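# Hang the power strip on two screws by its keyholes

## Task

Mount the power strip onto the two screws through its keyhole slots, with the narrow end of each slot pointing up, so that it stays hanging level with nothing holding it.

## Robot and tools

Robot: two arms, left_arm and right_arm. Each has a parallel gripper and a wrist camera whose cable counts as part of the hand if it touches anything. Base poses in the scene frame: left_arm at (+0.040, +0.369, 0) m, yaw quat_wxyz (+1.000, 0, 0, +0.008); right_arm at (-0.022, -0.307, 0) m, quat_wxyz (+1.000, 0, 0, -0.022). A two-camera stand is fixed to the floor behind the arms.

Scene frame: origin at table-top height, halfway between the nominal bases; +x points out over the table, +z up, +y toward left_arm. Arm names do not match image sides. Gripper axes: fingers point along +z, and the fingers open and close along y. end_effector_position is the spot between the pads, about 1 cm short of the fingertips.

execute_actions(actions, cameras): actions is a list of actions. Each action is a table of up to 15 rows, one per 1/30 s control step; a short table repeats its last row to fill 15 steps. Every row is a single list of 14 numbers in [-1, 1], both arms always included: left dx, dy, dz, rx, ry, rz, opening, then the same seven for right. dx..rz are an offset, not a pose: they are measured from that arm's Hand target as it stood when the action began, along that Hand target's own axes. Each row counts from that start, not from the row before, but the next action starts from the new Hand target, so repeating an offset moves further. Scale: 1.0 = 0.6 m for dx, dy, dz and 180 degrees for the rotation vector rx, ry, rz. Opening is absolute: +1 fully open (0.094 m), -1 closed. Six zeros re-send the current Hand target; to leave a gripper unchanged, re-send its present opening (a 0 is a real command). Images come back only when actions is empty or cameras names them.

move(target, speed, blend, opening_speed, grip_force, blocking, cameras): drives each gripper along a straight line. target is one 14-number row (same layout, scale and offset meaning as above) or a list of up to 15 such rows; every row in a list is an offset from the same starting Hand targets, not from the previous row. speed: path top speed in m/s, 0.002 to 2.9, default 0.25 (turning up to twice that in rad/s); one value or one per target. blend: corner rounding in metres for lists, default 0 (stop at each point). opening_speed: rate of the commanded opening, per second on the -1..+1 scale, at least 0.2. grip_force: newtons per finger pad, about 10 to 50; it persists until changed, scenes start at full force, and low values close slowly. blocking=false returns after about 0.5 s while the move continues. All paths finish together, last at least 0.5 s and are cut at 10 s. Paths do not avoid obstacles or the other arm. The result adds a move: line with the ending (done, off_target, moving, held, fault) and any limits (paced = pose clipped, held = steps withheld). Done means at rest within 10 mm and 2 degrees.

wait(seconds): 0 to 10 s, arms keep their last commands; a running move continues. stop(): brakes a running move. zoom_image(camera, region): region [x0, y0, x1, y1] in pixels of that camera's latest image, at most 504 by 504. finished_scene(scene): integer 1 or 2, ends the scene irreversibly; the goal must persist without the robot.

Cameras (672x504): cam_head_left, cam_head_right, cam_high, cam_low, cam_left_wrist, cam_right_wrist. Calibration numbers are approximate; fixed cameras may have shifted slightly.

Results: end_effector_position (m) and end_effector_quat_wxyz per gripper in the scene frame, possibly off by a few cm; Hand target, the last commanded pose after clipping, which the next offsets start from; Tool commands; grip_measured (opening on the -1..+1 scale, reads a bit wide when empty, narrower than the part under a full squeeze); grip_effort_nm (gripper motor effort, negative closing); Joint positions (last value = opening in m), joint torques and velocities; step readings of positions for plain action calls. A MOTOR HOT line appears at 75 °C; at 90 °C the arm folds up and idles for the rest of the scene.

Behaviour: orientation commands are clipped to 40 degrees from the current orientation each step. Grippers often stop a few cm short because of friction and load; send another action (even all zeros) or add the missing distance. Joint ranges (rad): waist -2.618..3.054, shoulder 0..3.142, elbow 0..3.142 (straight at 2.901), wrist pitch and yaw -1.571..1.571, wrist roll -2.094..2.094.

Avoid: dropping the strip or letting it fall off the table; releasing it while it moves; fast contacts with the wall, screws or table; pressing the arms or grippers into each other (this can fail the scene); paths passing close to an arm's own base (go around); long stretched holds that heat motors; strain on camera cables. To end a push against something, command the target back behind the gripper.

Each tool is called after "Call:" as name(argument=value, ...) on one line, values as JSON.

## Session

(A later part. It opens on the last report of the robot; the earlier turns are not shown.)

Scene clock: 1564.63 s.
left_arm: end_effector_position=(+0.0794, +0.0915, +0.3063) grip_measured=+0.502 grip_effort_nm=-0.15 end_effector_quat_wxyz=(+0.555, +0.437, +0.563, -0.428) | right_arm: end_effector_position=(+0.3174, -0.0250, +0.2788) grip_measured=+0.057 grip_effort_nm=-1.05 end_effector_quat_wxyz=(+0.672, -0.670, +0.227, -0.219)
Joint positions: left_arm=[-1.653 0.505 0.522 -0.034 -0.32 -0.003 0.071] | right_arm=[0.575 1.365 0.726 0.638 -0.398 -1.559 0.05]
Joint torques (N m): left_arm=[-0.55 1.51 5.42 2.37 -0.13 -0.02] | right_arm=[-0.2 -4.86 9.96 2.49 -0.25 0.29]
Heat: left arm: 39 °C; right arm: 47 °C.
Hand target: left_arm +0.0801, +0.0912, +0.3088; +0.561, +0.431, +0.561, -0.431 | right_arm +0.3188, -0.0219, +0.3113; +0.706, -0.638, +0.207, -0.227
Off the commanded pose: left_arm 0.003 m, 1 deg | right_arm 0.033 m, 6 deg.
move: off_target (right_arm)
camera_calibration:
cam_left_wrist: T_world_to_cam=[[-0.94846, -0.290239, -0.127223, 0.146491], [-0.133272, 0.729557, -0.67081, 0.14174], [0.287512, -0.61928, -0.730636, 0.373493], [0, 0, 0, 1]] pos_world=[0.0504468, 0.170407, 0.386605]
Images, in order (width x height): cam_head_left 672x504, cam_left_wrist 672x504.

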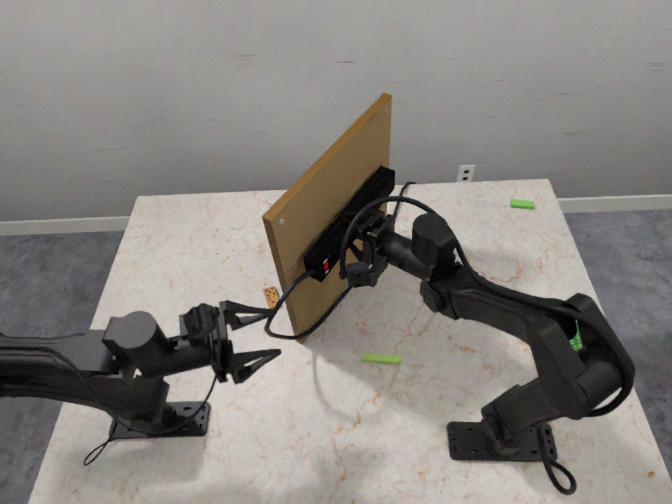

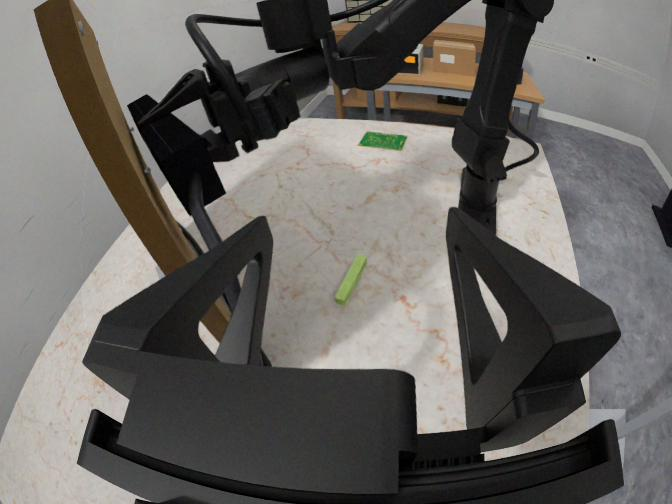

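Call:
move(target=[0,0,0,0,0,0,0.5,0.009,-0.014,0.008,0.002,0.0,0,-1], speed=0.05, cameras=["cam_left_wrist","cam_head_left"])

Call:
zoom_image(camera="cam_head_left", region=[290, 150, 400, 270])

Call:
zoom_image(camera="cam_left_wrist", region=[110, 80, 230, 200])

Scene clock: 1576.23 s.
left_arm: end_effector_position=(+0.0794, +0.0915, +0.3063) grip_measured=+0.502 grip_effort_nm=-0.15 end_effector_quat_wxyz=(+0.555, +0.437, +0.563, -0.428) | right_arm: end_effector_position=(+0.3223, -0.0258, +0.2840) grip_measured=+0.057 grip_effort_nm=-1.05 end_effector_quat_wxyz=(+0.675, -0.667, +0.226, -0.221)
Joint positions: left_arm=[-1.653 0.505 0.522 -0.034 -0.32 -0.003 0.071] | right_arm=[0.564 1.377 0.747 0.638 -0.409 -1.557 0.05]
Joint torques (N m): left_arm=[-0.53 1.54 5.44 2.35 -0.15 -0.01] | right_arm=[-0.27 -4.96 11.58 2.33 -0.24 0.34]
Heat: left arm: 39 °C; right arm: 50 °C.
Hand target: left_arm +0.0801, +0.0912, +0.3088; +0.561, +0.431, +0.561, -0.431 | right_arm +0.3256, -0.0220, +0.3203; +0.708, -0.636, +0.206, -0.228
Off the commanded pose: left_arm 0.003 m, 1 deg | right_arm 0.036 m, 6 deg.
move: off_target (right_arm)
camera_calibration:
cam_left_wrist: T_world_to_cam=[[-0.94846, -0.290239, -0.127223, 0.146491], [-0.133272, 0.729557, -0.67081, 0.14174], [0.287512, -0.61928, -0.730636, 0.373493], [0, 0, 0, 1]] pos_world=[0.0504468, 0.170407, 0.386605]
Images, in order (width x height): cam_head_left 672x504, cam_left_wrist 672x504.

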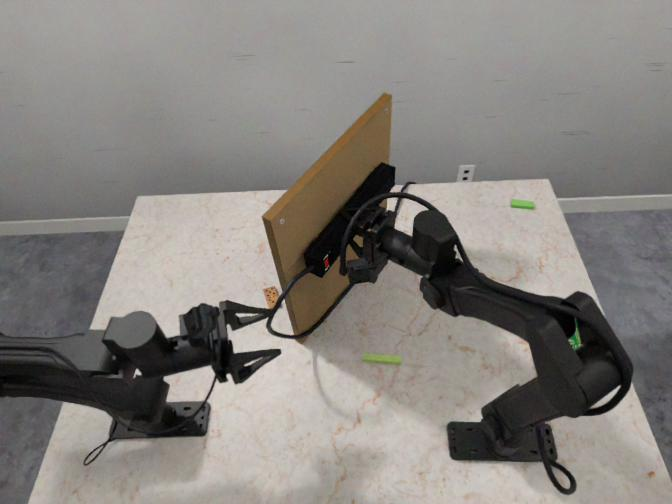

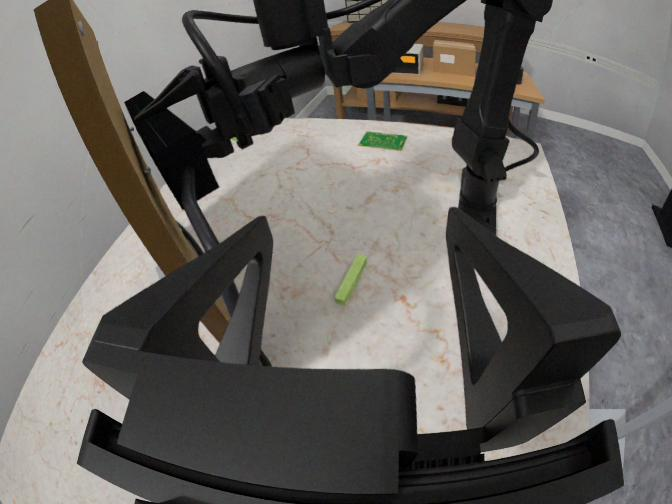

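Scaled by 4.200 from the camera's 672x504 image, which has a finer 960x720 frame.

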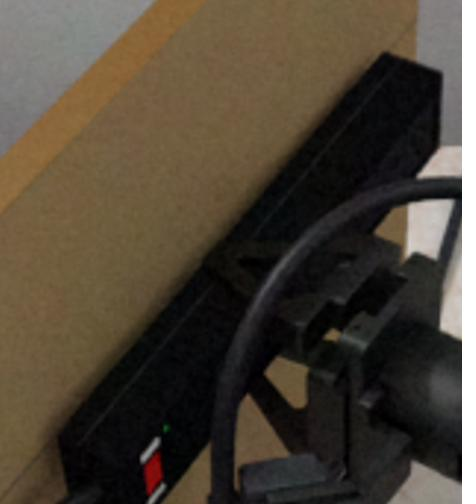

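Scaled by 4.200 from the camera's 672x504 image, which has a finer 960x720 frame.

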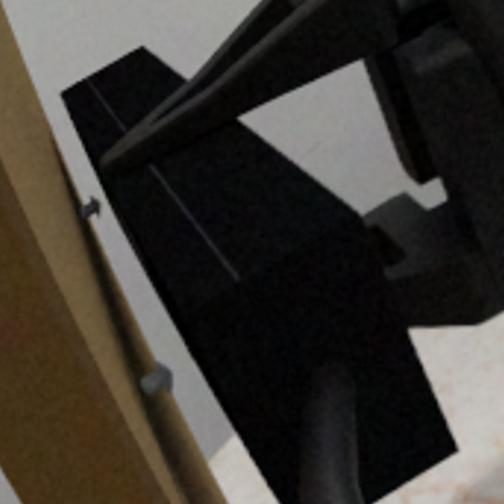

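Call:
move(target=[0,0,0,0,0,0,0.5,0,0.006,0.012,0.0,0.006,0,-1], speed=0.04, cameras=["cam_left_wrist","cam_head_left"])

Call:
zoom_image(camera="cam_head_left", region=[290, 150, 400, 270])

Call:
zoom_image(camera="cam_left_wrist", region=[110, 80, 230, 200])

Scene clock: 1589.97 s.
left_arm: end_effector_position=(+0.0794, +0.0915, +0.3063) grip_measured=+0.502 grip_effort_nm=-0.14 end_effector_quat_wxyz=(+0.555, +0.437, +0.563, -0.428) | right_arm: end_effector_position=(+0.3284, -0.0246, +0.2774) grip_measured=+0.057 grip_effort_nm=-1.05 end_effector_quat_wxyz=(+0.669, -0.669, +0.237, -0.223)
Joint positions: left_arm=[-1.653 0.505 0.522 -0.034 -0.32 -0.003 0.071] | right_arm=[0.568 1.4 0.754 0.638 -0.385 -1.554 0.05]
Joint torques (N m): left_arm=[-0.54 1.55 5.44 2.38 -0.15 0.02] | right_arm=[0.98 -5.26 11.67 2.45 -0.08 0.33]
Heat: left arm: 39 °C; right arm: 51 °C.
Hand target: left_arm +0.0801, +0.0912, +0.3088; +0.561, +0.431, +0.561, -0.431 | right_arm +0.3300, -0.0159, +0.3174; +0.706, -0.633, +0.213, -0.234
Off the commanded pose: left_arm 0.003 m, 1 deg | right_arm 0.041 m, 7 deg.
move: off_target (right_arm)
camera_calibration:
cam_left_wrist: T_world_to_cam=[[-0.94846, -0.290239, -0.127223, 0.146491], [-0.133272, 0.729557, -0.67081, 0.14174], [0.287512, -0.61928, -0.730636, 0.373493], [0, 0, 0, 1]] pos_world=[0.0504468, 0.170407, 0.386605]
Images, in order (width x height): cam_head_left 672x504, cam_left_wrist 672x504.

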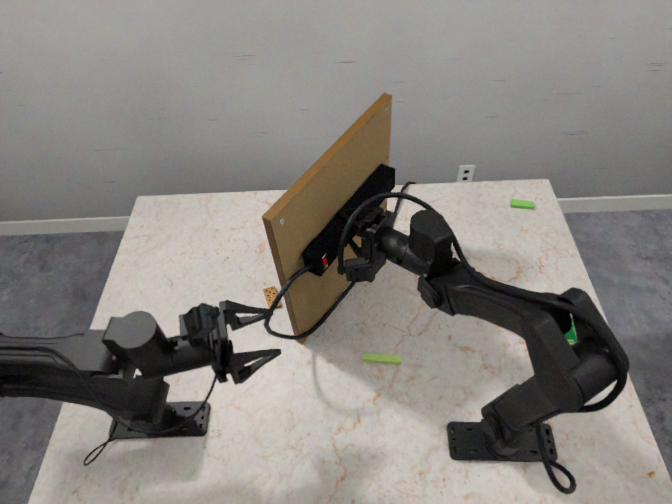

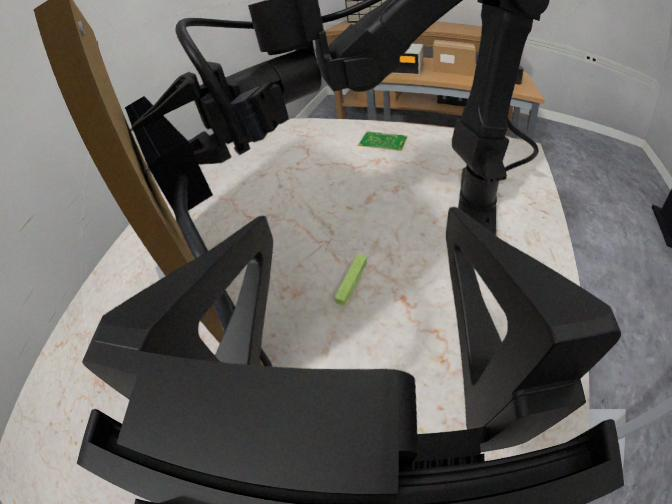

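Scaled by 4.200 from the camera's 672x504 image, which has a finer 960x720 frame.

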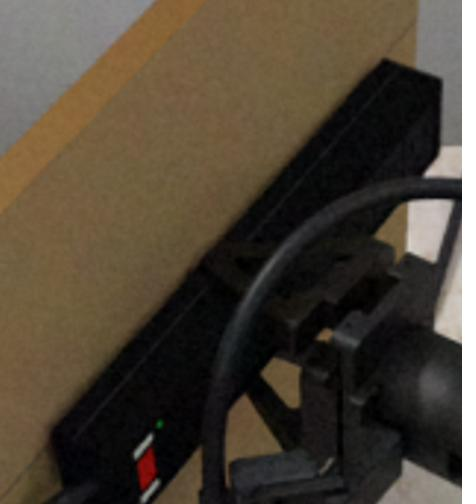

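Scaled by 4.200 from the camera's 672x504 image, which has a finer 960x720 frame.

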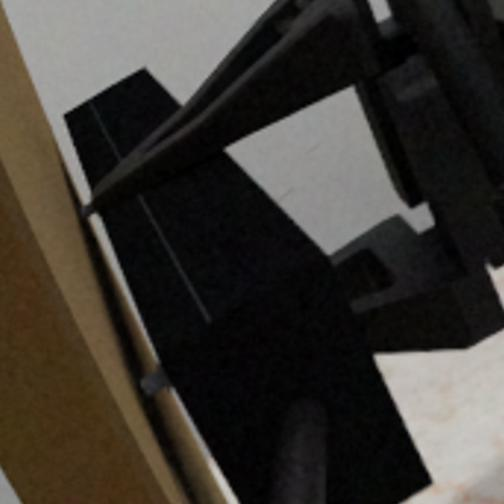

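Call:
move(target=[0,0,0,0,0,0,0.5,0,-0.012,0.006,0.008,0.002,-0.006,-1], speed=0.04, cameras=["cam_left_wrist","cam_head_left"])

Call:
zoom_image(camera="cam_head_left", region=[290, 150, 400, 270])

Call:
zoom_image(camera="cam_left_wrist", region=[110, 80, 230, 200])

Scene clock: 1601.47 s.
left_arm: end_effector_position=(+0.0794, +0.0915, +0.3063) grip_measured=+0.502 grip_effort_nm=-0.14 end_effector_quat_wxyz=(+0.555, +0.437, +0.563, -0.428) | right_arm: end_effector_position=(+0.3289, -0.0227, +0.2806) grip_measured=+0.057 grip_effort_nm=-1.05 end_effector_quat_wxyz=(+0.671, -0.666, +0.234, -0.227)
Joint positions: left_arm=[-1.653 0.505 0.522 -0.034 -0.32 -0.003 0.071] | right_arm=[0.575 1.404 0.759 0.65 -0.375 -1.557 0.05]
Joint torques (N m): left_arm=[-0.49 1.52 5.35 2.36 -0.14 -0.01] | right_arm=[1.06 -5.14 12.12 2.6 0.01 0.27]
Heat: left arm: 39 °C; right arm: 52 °C.
Hand target: left_arm +0.0801, +0.0912, +0.3088; +0.561, +0.431, +0.561, -0.431 | right_arm +0.3317, -0.0136, +0.3248; +0.711, -0.626, +0.206, -0.245
Off the commanded pose: left_arm 0.003 m, 1 deg | right_arm 0.045 m, 8 deg.
move: off_target (right_arm)
camera_calibration:
cam_left_wrist: T_world_to_cam=[[-0.94846, -0.290239, -0.127223, 0.146491], [-0.133272, 0.729557, -0.67081, 0.14174], [0.287512, -0.61928, -0.730636, 0.373493], [0, 0, 0, 1]] pos_world=[0.0504468, 0.170407, 0.386605]
Images, in order (width x height): cam_head_left 672x504, cam_left_wrist 672x504.

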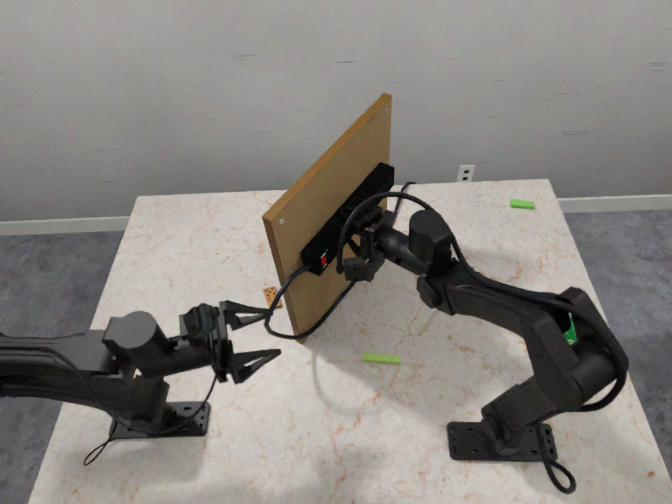

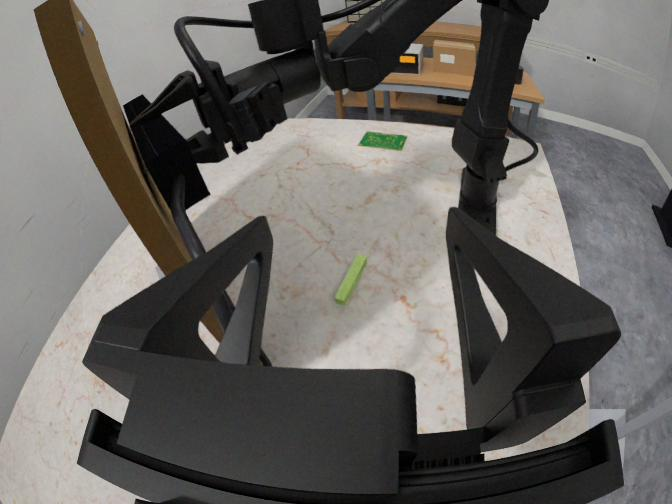

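Scaled by 4.200 from the camera's 672x504 image, which has a finer 960x720 frame.

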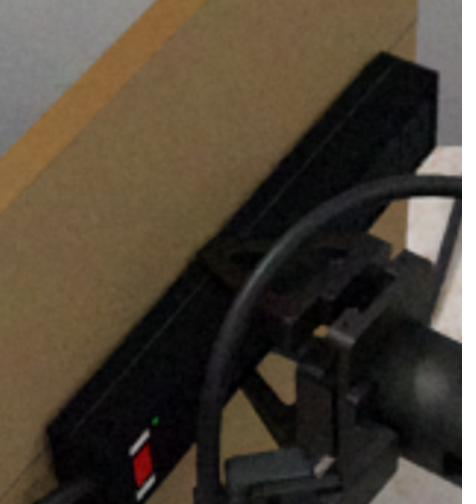

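Scaled by 4.200 from the camera's 672x504 image, which has a finer 960x720 frame.

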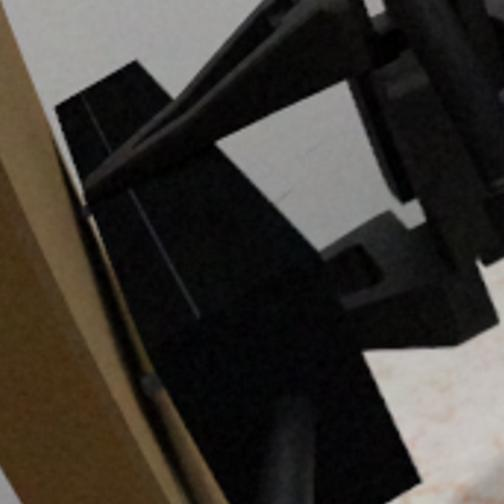

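Call:
move(target=[0,0,0,0,0,0,0.5,0,0.0,0.012,0.004,0.0,0,-1], speed=0.04, cameras=["cam_left_wrist","cam_head_left"])

Call:
zoom_image(camera="cam_head_left", region=[290, 150, 400, 270])

Call:
zoom_image(camera="cam_left_wrist", region=[110, 90, 190, 210])

Scene clock: 1609.83 s.
left_arm: end_effector_position=(+0.0794, +0.0915, +0.3063) grip_measured=+0.502 grip_effort_nm=-0.14 end_effector_quat_wxyz=(+0.555, +0.437, +0.563, -0.428) | right_arm: end_effector_position=(+0.3298, -0.0214, +0.2807) grip_measured=+0.057 grip_effort_nm=-1.05 end_effector_quat_wxyz=(+0.674, -0.664, +0.231, -0.228)
Joint positions: left_arm=[-1.653 0.505 0.522 -0.034 -0.32 -0.003 0.071] | right_arm=[0.575 1.416 0.759 0.67 -0.379 -1.557 0.05]
Joint torques (N m): left_arm=[-0.49 1.52 5.44 2.37 -0.17 0] | right_arm=[1.76 -3.89 13.27 2.64 0.11 0.3]
Heat: left arm: 39 °C; right arm: 51 °C.
Hand target: left_arm +0.0801, +0.0912, +0.3088; +0.561, +0.431, +0.561, -0.431 | right_arm +0.3360, -0.0079, +0.3257; +0.715, -0.621, +0.204, -0.246
Off the commanded pose: left_arm 0.003 m, 1 deg | right_arm 0.047 m, 8 deg.
move: off_target (right_arm)
camera_calibration:
cam_left_wrist: T_world_to_cam=[[-0.94846, -0.290239, -0.127223, 0.146491], [-0.133272, 0.729557, -0.67081, 0.14174], [0.287512, -0.61928, -0.730636, 0.373493], [0, 0, 0, 1]] pos_world=[0.0504468, 0.170407, 0.386605]
Images, in order (width x height): cam_head_left 672x504, cam_left_wrist 672x504.

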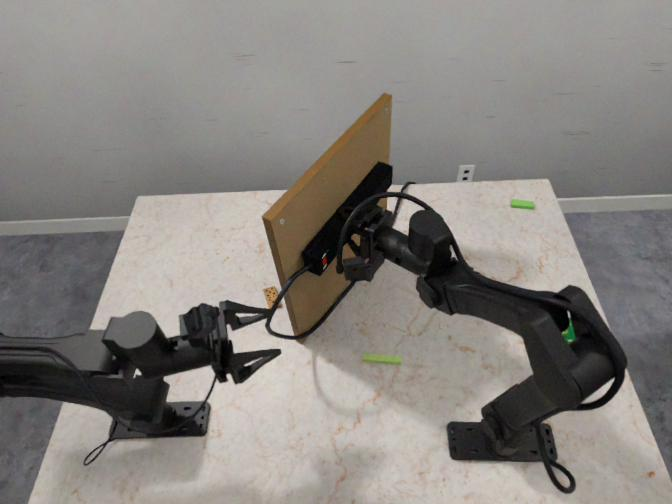

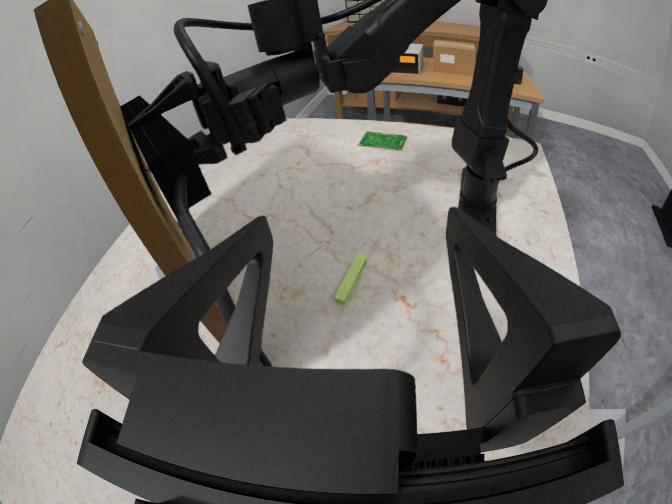

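Scaled by 4.200 from the camera's 672x504 image, which has a finer 960x720 frame.

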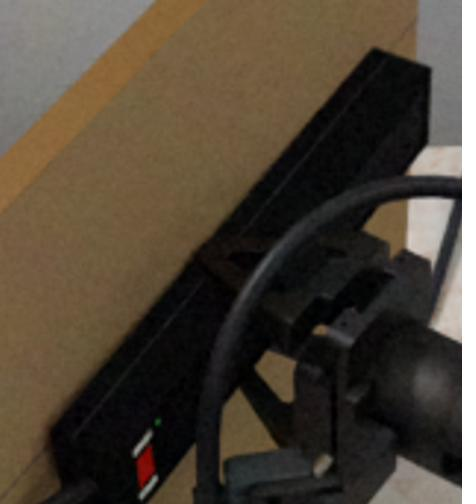

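Scaled by 4.200 from the camera's 672x504 image, which has a finer 960x720 frame.

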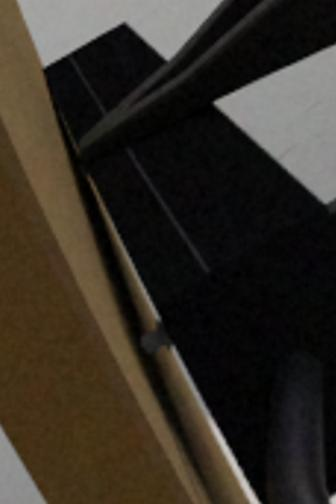

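Call:
move(target=[0,0,0,0,0,0,0.5,0,0.003,0.008,0.0,0.012,-0.004,-1], speed=0.04, cameras=["cam_left_wrist","cam_head_left"])

Call:
zoom_image(camera="cam_head_left", region=[290, 150, 400, 270])

Call:
zoom_image(camera="cam_left_wrist", region=[110, 90, 190, 210])

Scene clock: 1622.80 s.
left_arm: end_effector_position=(+0.0794, +0.0915, +0.3063) grip_measured=+0.502 grip_effort_nm=-0.15 end_effector_quat_wxyz=(+0.555, +0.437, +0.563, -0.428) | right_arm: end_effector_position=(+0.3305, -0.0212, +0.2807) grip_measured=+0.057 grip_effort_nm=-1.05 end_effector_quat_wxyz=(+0.673, -0.662, +0.234, -0.232)
Joint positions: left_arm=[-1.653 0.505 0.522 -0.034 -0.32 -0.003 0.071] | right_arm=[0.581 1.416 0.759 0.67 -0.362 -1.558 0.05]
Joint torques (N m): left_arm=[-0.47 1.51 5.37 2.35 -0.14 0.01] | right_arm=[3.38 -3.37 13.48 2.67 0.69 0.17]
Heat: left arm: 38 °C; right arm: 53 °C.
Hand target: left_arm +0.0801, +0.0912, +0.3088; +0.561, +0.431, +0.561, -0.431 | right_arm +0.3391, -0.0040, +0.3246; +0.710, -0.618, +0.214, -0.262
Off the commanded pose: left_arm 0.003 m, 1 deg | right_arm 0.048 m, 8 deg.
move: off_target (right_arm)
camera_calibration:
cam_left_wrist: T_world_to_cam=[[-0.94846, -0.290239, -0.127223, 0.146491], [-0.133272, 0.729557, -0.67081, 0.14174], [0.287512, -0.61928, -0.730636, 0.373493], [0, 0, 0, 1]] pos_world=[0.0504468, 0.170407, 0.386605]
Images, in order (width x height): cam_head_left 672x504, cam_left_wrist 672x504.

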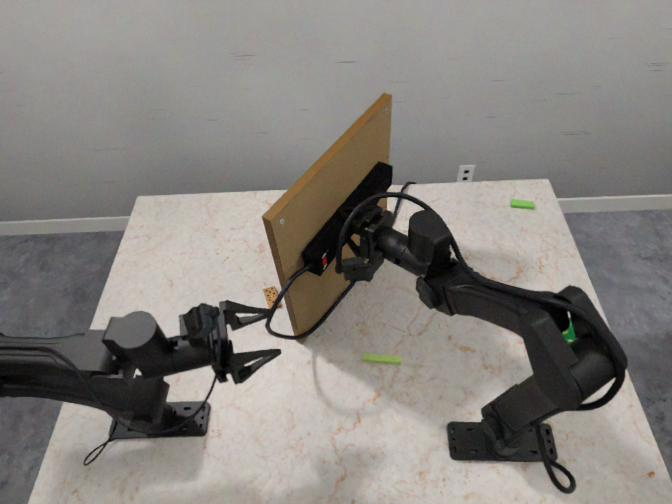

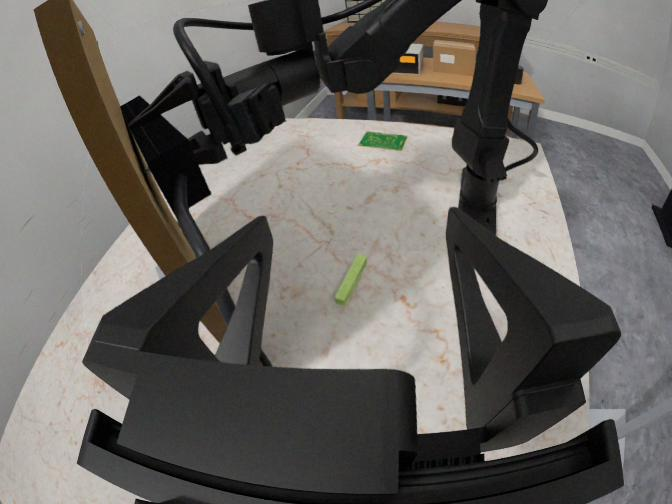

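Scaled by 4.200 from the camera's 672x504 image, which has a finer 960x720 frame.

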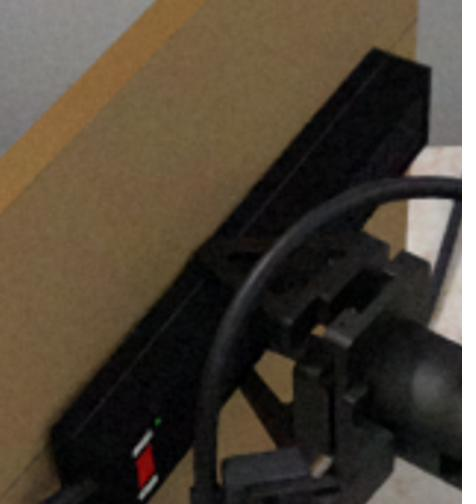

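Scaled by 4.200 from the camera's 672x504 image, which has a finer 960x720 frame.

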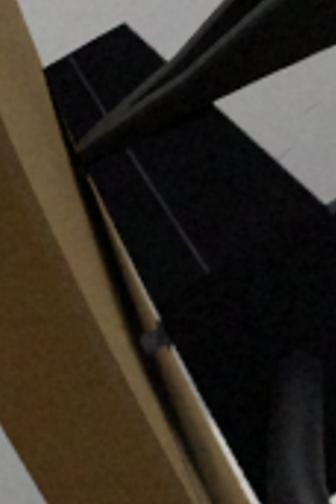

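Call:
move(target=[0,0,0,0,0,0,0.5,0,0.004,0.002,0.0,0.004,-0.015,-1], speed=0.04, cameras=["cam_left_wrist","cam_head_left"])

Call:
zoom_image(camera="cam_head_left", region=[290, 150, 400, 270])

Call:
zoom_image(camera="cam_left_wrist", region=[110, 90, 190, 210])

Scene clock: 1630.30 s.
left_arm: end_effector_position=(+0.0794, +0.0915, +0.3063) grip_measured=+0.502 grip_effort_nm=-0.15 end_effector_quat_wxyz=(+0.555, +0.437, +0.563, -0.428) | right_arm: end_effector_position=(+0.3308, -0.0210, +0.2807) grip_measured=+0.057 grip_effort_nm=-1.05 end_effector_quat_wxyz=(+0.671, -0.663, +0.233, -0.236)
Joint positions: left_arm=[-1.653 0.505 0.522 -0.034 -0.32 -0.003 0.071] | right_arm=[0.584 1.416 0.759 0.67 -0.353 -1.566 0.05]
Joint torques (N m): left_arm=[-0.51 1.57 5.37 2.36 -0.14 -0.01] | right_arm=[3.82 -2.69 13.22 2.69 0.83 -0.23]
Heat: left arm: 38 °C; right arm: 54 °C.
Hand target: left_arm +0.0801, +0.0912, +0.3088; +0.561, +0.431, +0.561, -0.431 | right_arm +0.3401, -0.0028, +0.3224; +0.702, -0.621, +0.204, -0.283
Off the commanded pose: left_arm 0.003 m, 1 deg | right_arm 0.046 m, 9 deg.
move: off_target (right_arm)
camera_calibration:
cam_left_wrist: T_world_to_cam=[[-0.94846, -0.290239, -0.127223, 0.146491], [-0.133272, 0.729557, -0.67081, 0.14174], [0.287512, -0.61928, -0.730636, 0.373493], [0, 0, 0, 1]] pos_world=[0.0504468, 0.170407, 0.386605]
Images, in order (width x height): cam_head_left 672x504, cam_left_wrist 672x504.

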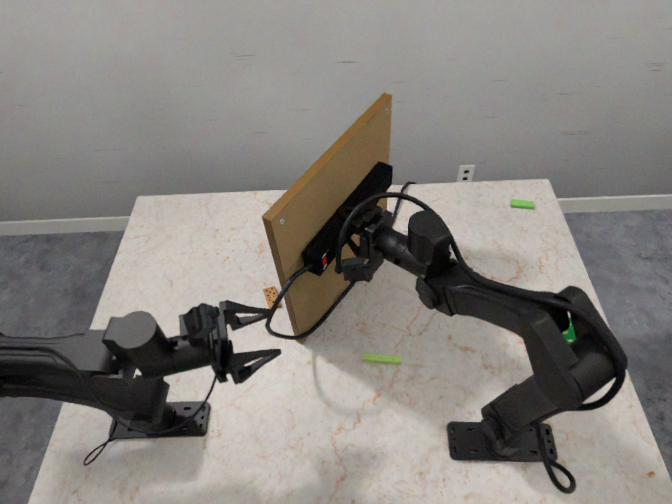

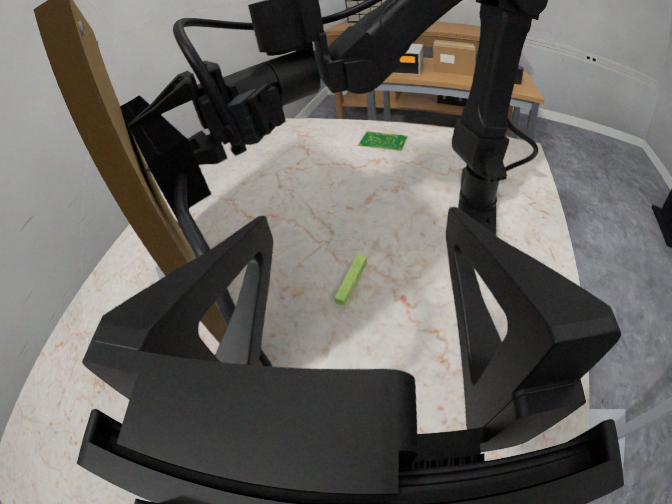

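Scaled by 4.200 from the camera's 672x504 image, which has a finer 960x720 frame.

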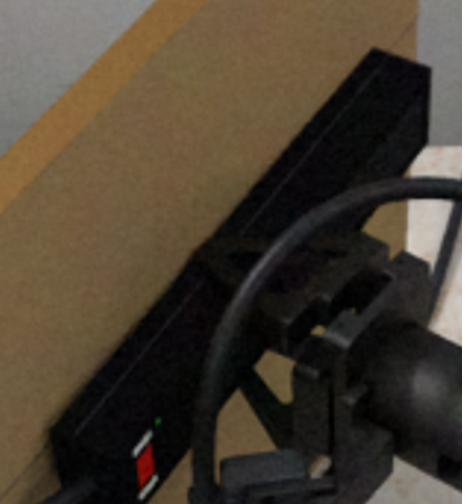

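Scaled by 4.200 from the camera's 672x504 image, which has a finer 960x720 frame.

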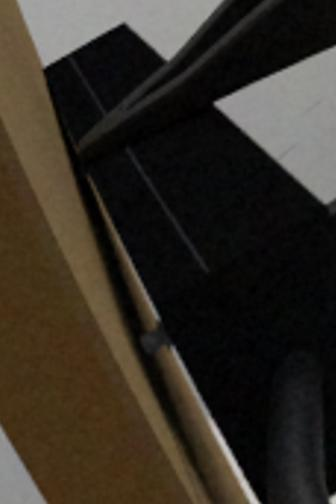

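Call:
move(target=[[0,0,0,0,0,0,0.5,0,0.006,-0.012,0.0,0.004,-0.015,-1],[0,0,0,0,0,0,0.5,0,0.010,-0.004,0.0,0.012,-0.015,-1]], speed=0.04, cameras=["cam_left_wrist","cam_head_left"])

Call:
zoom_image(camera="cam_head_left", region=[290, 150, 400, 270])

Call:
zoom_image(camera="cam_left_wrist", region=[110, 90, 190, 210])

Scene clock: 1641.57 s.
left_arm: end_effector_position=(+0.0794, +0.0915, +0.3063) grip_measured=+0.502 grip_effort_nm=-0.14 end_effector_quat_wxyz=(+0.555, +0.437, +0.563, -0.428) | right_arm: end_effector_position=(+0.3309, -0.0210, +0.2810) grip_measured=+0.057 grip_effort_nm=-1.05 end_effector_quat_wxyz=(+0.665, -0.659, +0.244, -0.253)
Joint positions: left_arm=[-1.653 0.505 0.522 -0.034 -0.32 -0.003 0.071] | right_arm=[0.609 1.406 0.752 0.667 -0.287 -1.576 0.05]
Joint torques (N m): left_arm=[-0.43 1.55 5.35 2.38 -0.15 0.01] | right_arm=[3.54 -2.09 11.85 2.94 0.74 -0.59]
Heat: left arm: 38 °C; right arm: 54 °C.
Hand target: left_arm +0.0801, +0.0912, +0.3088; +0.561, +0.431, +0.561, -0.431 | right_arm +0.3394, -0.0042, +0.3163; +0.691, -0.620, +0.202, -0.311
Off the commanded pose: left_arm 0.003 m, 1 deg | right_arm 0.040 m, 10 deg.
move: off_target (right_arm)
camera_calibration:
cam_left_wrist: T_world_to_cam=[[-0.94846, -0.290239, -0.127223, 0.146491], [-0.133272, 0.729557, -0.67081, 0.14174], [0.287512, -0.61928, -0.730636, 0.373493], [0, 0, 0, 1]] pos_world=[0.0504468, 0.170407, 0.386605]
Images, in order (width x height): cam_head_left 672x504, cam_left_wrist 672x504.

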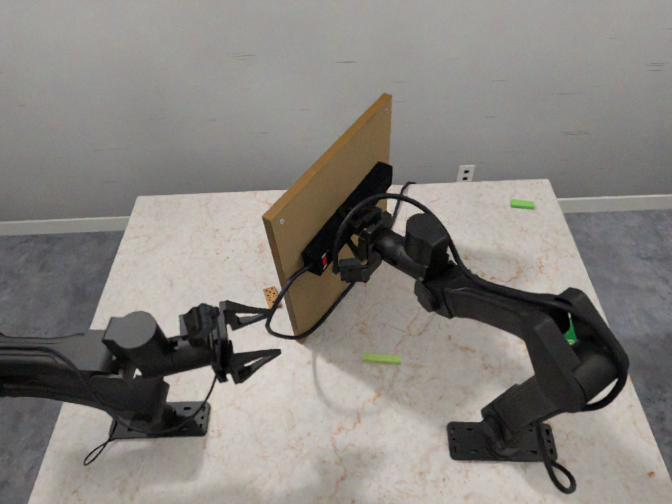

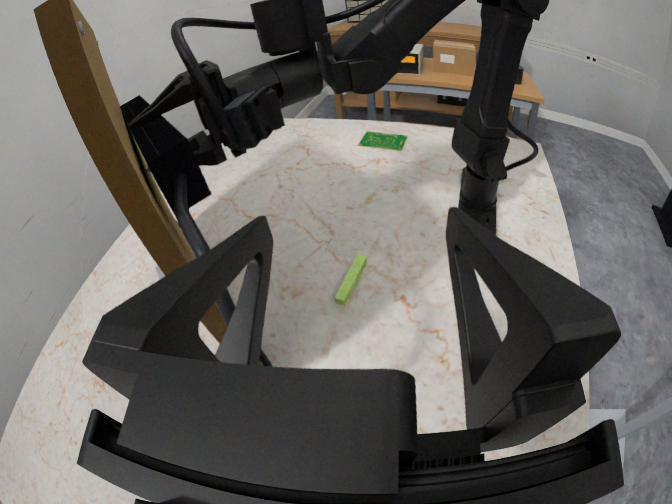

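Scaled by 4.200 from the camera's 672x504 image, which has a finer 960x720 frame.

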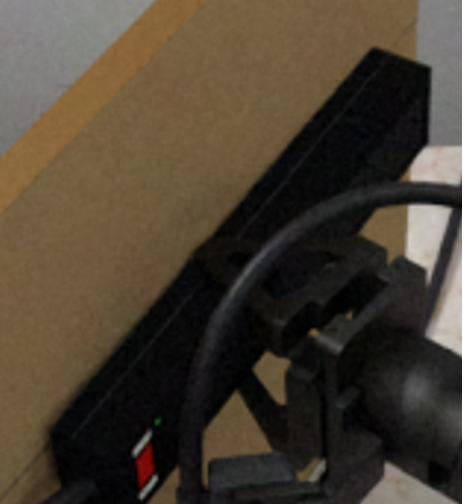

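Scaled by 4.200 from the camera's 672x504 image, which has a finer 960x720 frame.

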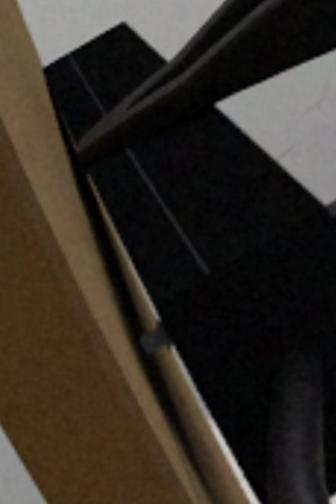

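Call:
move(target=[[0,0,0,0,0,0,0.5,-0.015,0.0,-0.025,0.0,-0.004,0.01,-1],[0,0,0,0,0,0,0.5,-0.022,0.0,-0.006,0.0,0.0,0.012,-1]], speed=0.05, cameras=["cam_left_wrist","cam_head_left"])

Call:
zoom_image(camera="cam_head_left", region=[290, 150, 400, 270])

Call:
zoom_image(camera="cam_left_wrist", region=[110, 90, 190, 210])

Scene clock: 1657.40 s.
left_arm: end_effector_position=(+0.0794, +0.0915, +0.3063) grip_measured=+0.502 grip_effort_nm=-0.14 end_effector_quat_wxyz=(+0.555, +0.437, +0.563, -0.428) | right_arm: end_effector_position=(+0.3303, -0.0209, +0.2810) grip_measured=+0.057 grip_effort_nm=-1.05 end_effector_quat_wxyz=(+0.664, -0.644, +0.263, -0.275)
Joint positions: left_arm=[-1.653 0.505 0.522 -0.034 -0.32 -0.003 0.071] | right_arm=[0.65 1.403 0.729 0.706 -0.186 -1.571 0.05]
Joint torques (N m): left_arm=[-0.53 1.48 5.41 2.36 -0.14 0.01] | right_arm=[3.81 -2.69 11.59 2.76 0.12 -0.39]
Heat: left arm: 38 °C; right arm: 57 °C.
Hand target: left_arm +0.0801, +0.0912, +0.3088; +0.561, +0.431, +0.561, -0.431 | right_arm +0.3275, +0.0021, +0.3144; +0.697, -0.616, +0.214, -0.298
Off the commanded pose: left_arm 0.003 m, 1 deg | right_arm 0.041 m, 8 deg.
move: off_target (right_arm)
camera_calibration:
cam_left_wrist: T_world_to_cam=[[-0.94846, -0.290239, -0.127223, 0.146491], [-0.133272, 0.729557, -0.67081, 0.14174], [0.287512, -0.61928, -0.730636, 0.373493], [0, 0, 0, 1]] pos_world=[0.0504468, 0.170407, 0.386605]
Images, in order (width x height): cam_head_left 672x504, cam_left_wrist 672x504.

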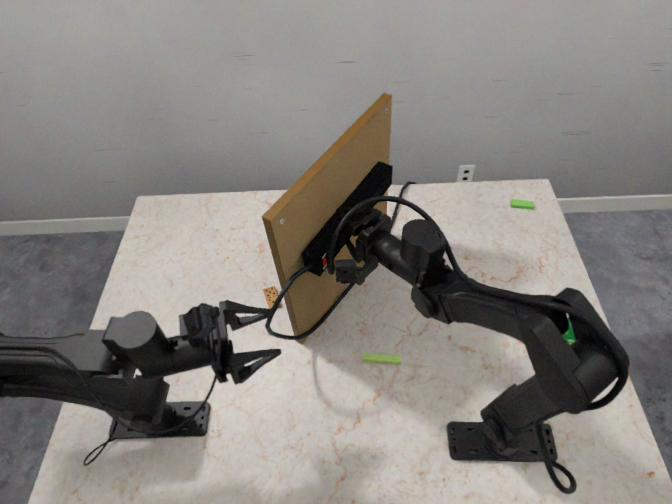

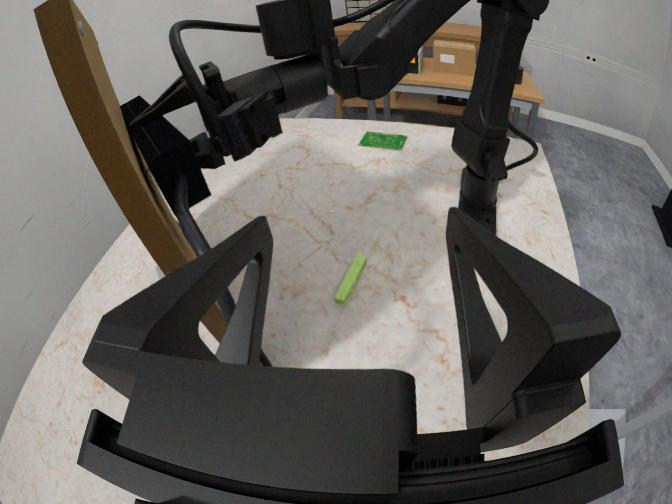

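Scaled by 4.200 from the camera's 672x504 image, which has a finer 960x720 frame.

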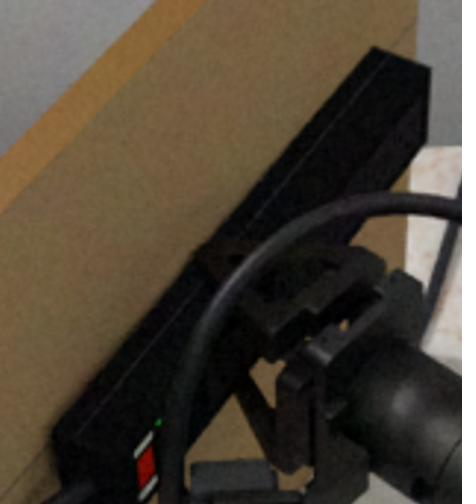

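Scaled by 4.200 from the camera's 672x504 image, which has a finer 960x720 frame.

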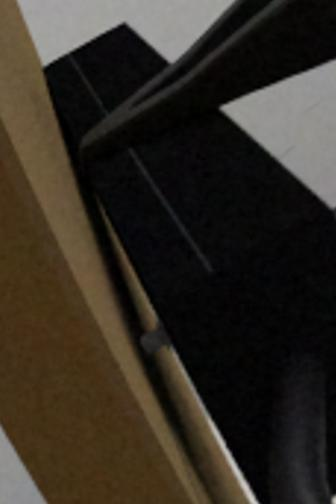

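Call:
move(target=[[0,0,0,0,0,0,0.5,0.02,0.0,-0.015,0.0,-0.004,-0.01,-1],[0,0,0,0,0,0,0.5,0.045,0.0,-0.005,0.0,-0.004,-0.015,-1]], speed=0.05, cameras=["cam_left_wrist","cam_head_left"])

Call:
zoom_image(camera="cam_head_left", region=[290, 150, 400, 270])

Call:
zoom_image(camera="cam_left_wrist", region=[110, 90, 190, 210])

Scene clock: 1687.97 s.
left_arm: end_effector_position=(+0.0794, +0.0915, +0.3063) grip_measured=+0.502 grip_effort_nm=-0.14 end_effector_quat_wxyz=(+0.555, +0.437, +0.563, -0.428) | right_arm: end_effector_position=(+0.3335, -0.0236, +0.2782) grip_measured=+0.056 grip_effort_nm=-1.05 end_effector_quat_wxyz=(+0.666, -0.653, +0.233, -0.275)
Joint positions: left_arm=[-1.653 0.505 0.522 -0.034 -0.32 -0.003 0.071] | right_arm=[0.606 1.424 0.728 0.735 -0.274 -1.608 0.05]
Joint torques (N m): left_arm=[-0.49 1.48 5.38 2.35 -0.14 -0.01] | right_arm=[-0.77 -3.4 12.98 2.49 -0.14 -0.38]
Heat: left arm: 38 °C; right arm: 60 °C.
Hand target: left_arm +0.0801, +0.0912, +0.3088; +0.561, +0.431, +0.561, -0.431 | right_arm +0.3452, -0.0184, +0.3157; +0.691, -0.623, +0.195, -0.311
Off the commanded pose: left_arm 0.003 m, 1 deg | right_arm 0.040 m, 8 deg.
move: off_target (right_arm)
camera_calibration:
cam_left_wrist: T_world_to_cam=[[-0.94846, -0.290239, -0.127223, 0.146491], [-0.133272, 0.729557, -0.67081, 0.14174], [0.287512, -0.61928, -0.730636, 0.373493], [0, 0, 0, 1]] pos_world=[0.0504468, 0.170407, 0.386605]
Images, in order (width x height): cam_head_left 672x504, cam_left_wrist 672x504.

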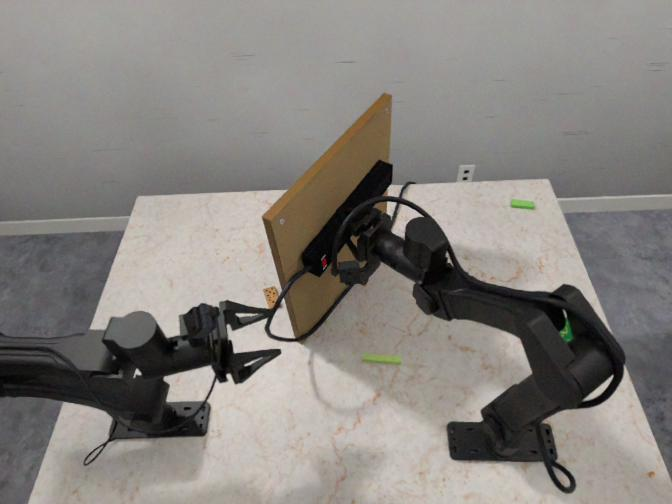

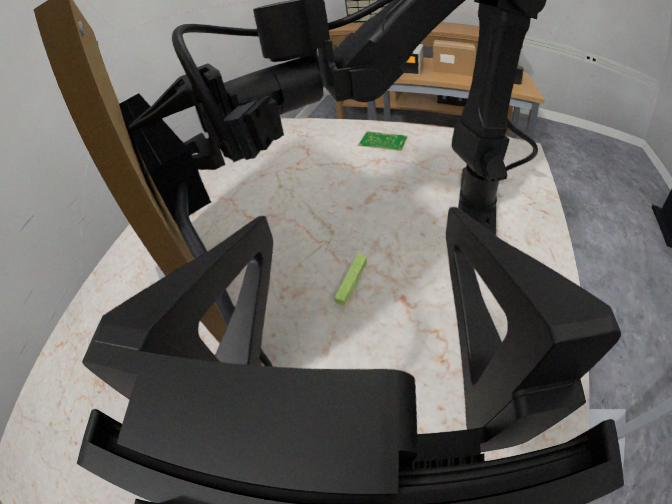

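Scaled by 4.200 from the camera's 672x504 image, which has a finer 960x720 frame.

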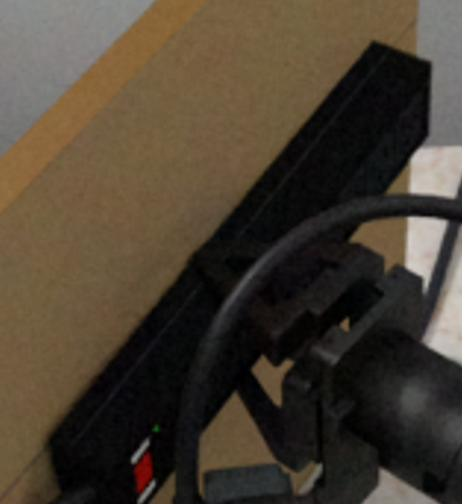

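Scaled by 4.200 from the camera's 672x504 image, which has a finer 960x720 frame.

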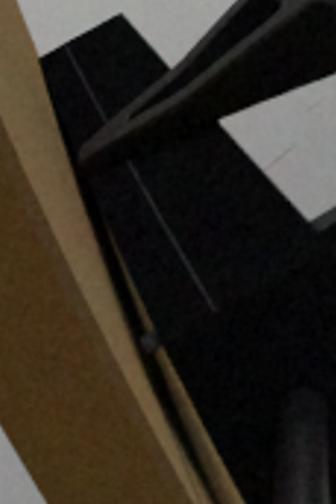

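Call:
move(target=[[0,0,0,0,0,0,0.5,-0.015,0.0,0.012,0.0,0.004,0.006,-1],[0,0,0,0,0,0,0.5,-0.022,0.0,0.022,0.0,0.006,0.01,-1]], speed=0.05, cameras=["cam_left_wrist","cam_head_left"])

Call:
zoom_image(camera="cam_head_left", region=[290, 150, 400, 270])

Call:
zoom_image(camera="cam_left_wrist", region=[110, 90, 190, 210])

Scene clock: 1696.63 s.
left_arm: end_effector_position=(+0.0794, +0.0915, +0.3063) grip_measured=+0.502 grip_effort_nm=-0.14 end_effector_quat_wxyz=(+0.555, +0.437, +0.563, -0.428) | right_arm: end_effector_position=(+0.3338, -0.0191, +0.2779) grip_measured=+0.056 grip_effort_nm=-1.05 end_effector_quat_wxyz=(+0.664, -0.651, +0.239, -0.281)
Joint positions: left_arm=[-1.653 0.505 0.522 -0.034 -0.32 -0.003 0.071] | right_arm=[0.63 1.433 0.733 0.739 -0.233 -1.61 0.05]
Joint torques (N m): left_arm=[-0.47 1.47 5.41 2.37 -0.14 0] | right_arm=[2.67 -2.03 14.74 2.49 0.3 -0.11]
Heat: left arm: 38 °C; right arm: 58 °C.
Hand target: left_arm +0.0801, +0.0912, +0.3088; +0.561, +0.431, +0.561, -0.431 | right_arm +0.3443, +0.0002, +0.3162; +0.694, -0.617, +0.211, -0.305
Off the commanded pose: left_arm 0.003 m, 1 deg | right_arm 0.044 m, 7 deg.
move: off_target (right_arm)
camera_calibration:
cam_left_wrist: T_world_to_cam=[[-0.94846, -0.290239, -0.127223, 0.146491], [-0.133272, 0.729557, -0.67081, 0.14174], [0.287512, -0.61928, -0.730636, 0.373493], [0, 0, 0, 1]] pos_world=[0.0504468, 0.170407, 0.386605]
Images, in order (width x height): cam_head_left 672x504, cam_left_wrist 672x504.

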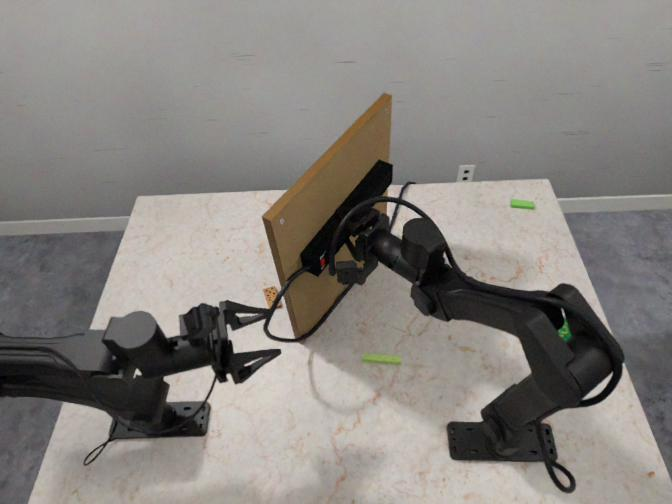

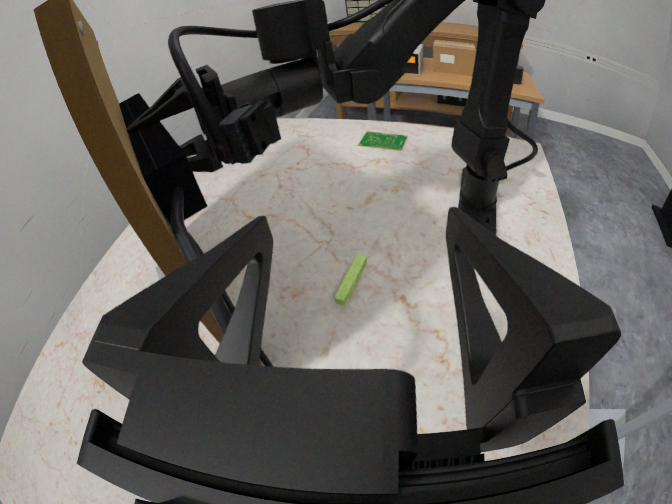

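Scaled by 4.200 from the camera's 672x504 image, which has a finer 960x720 frame.

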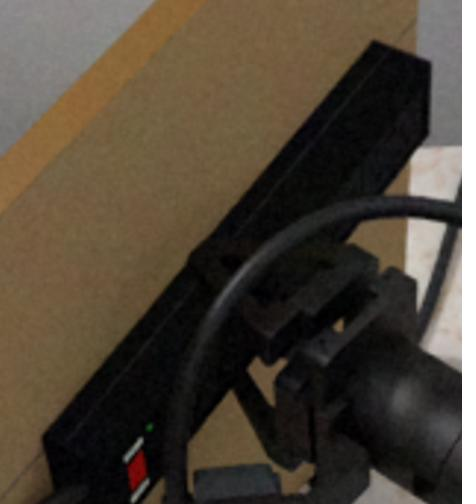

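Scaled by 4.200 from the camera's 672x504 image, which has a finer 960x720 frame.

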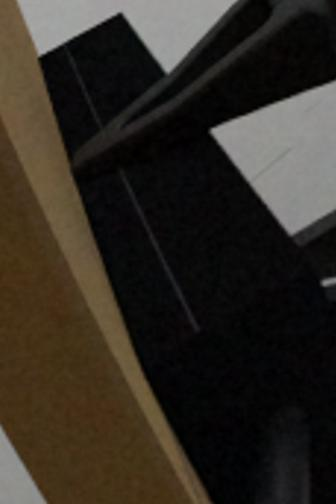

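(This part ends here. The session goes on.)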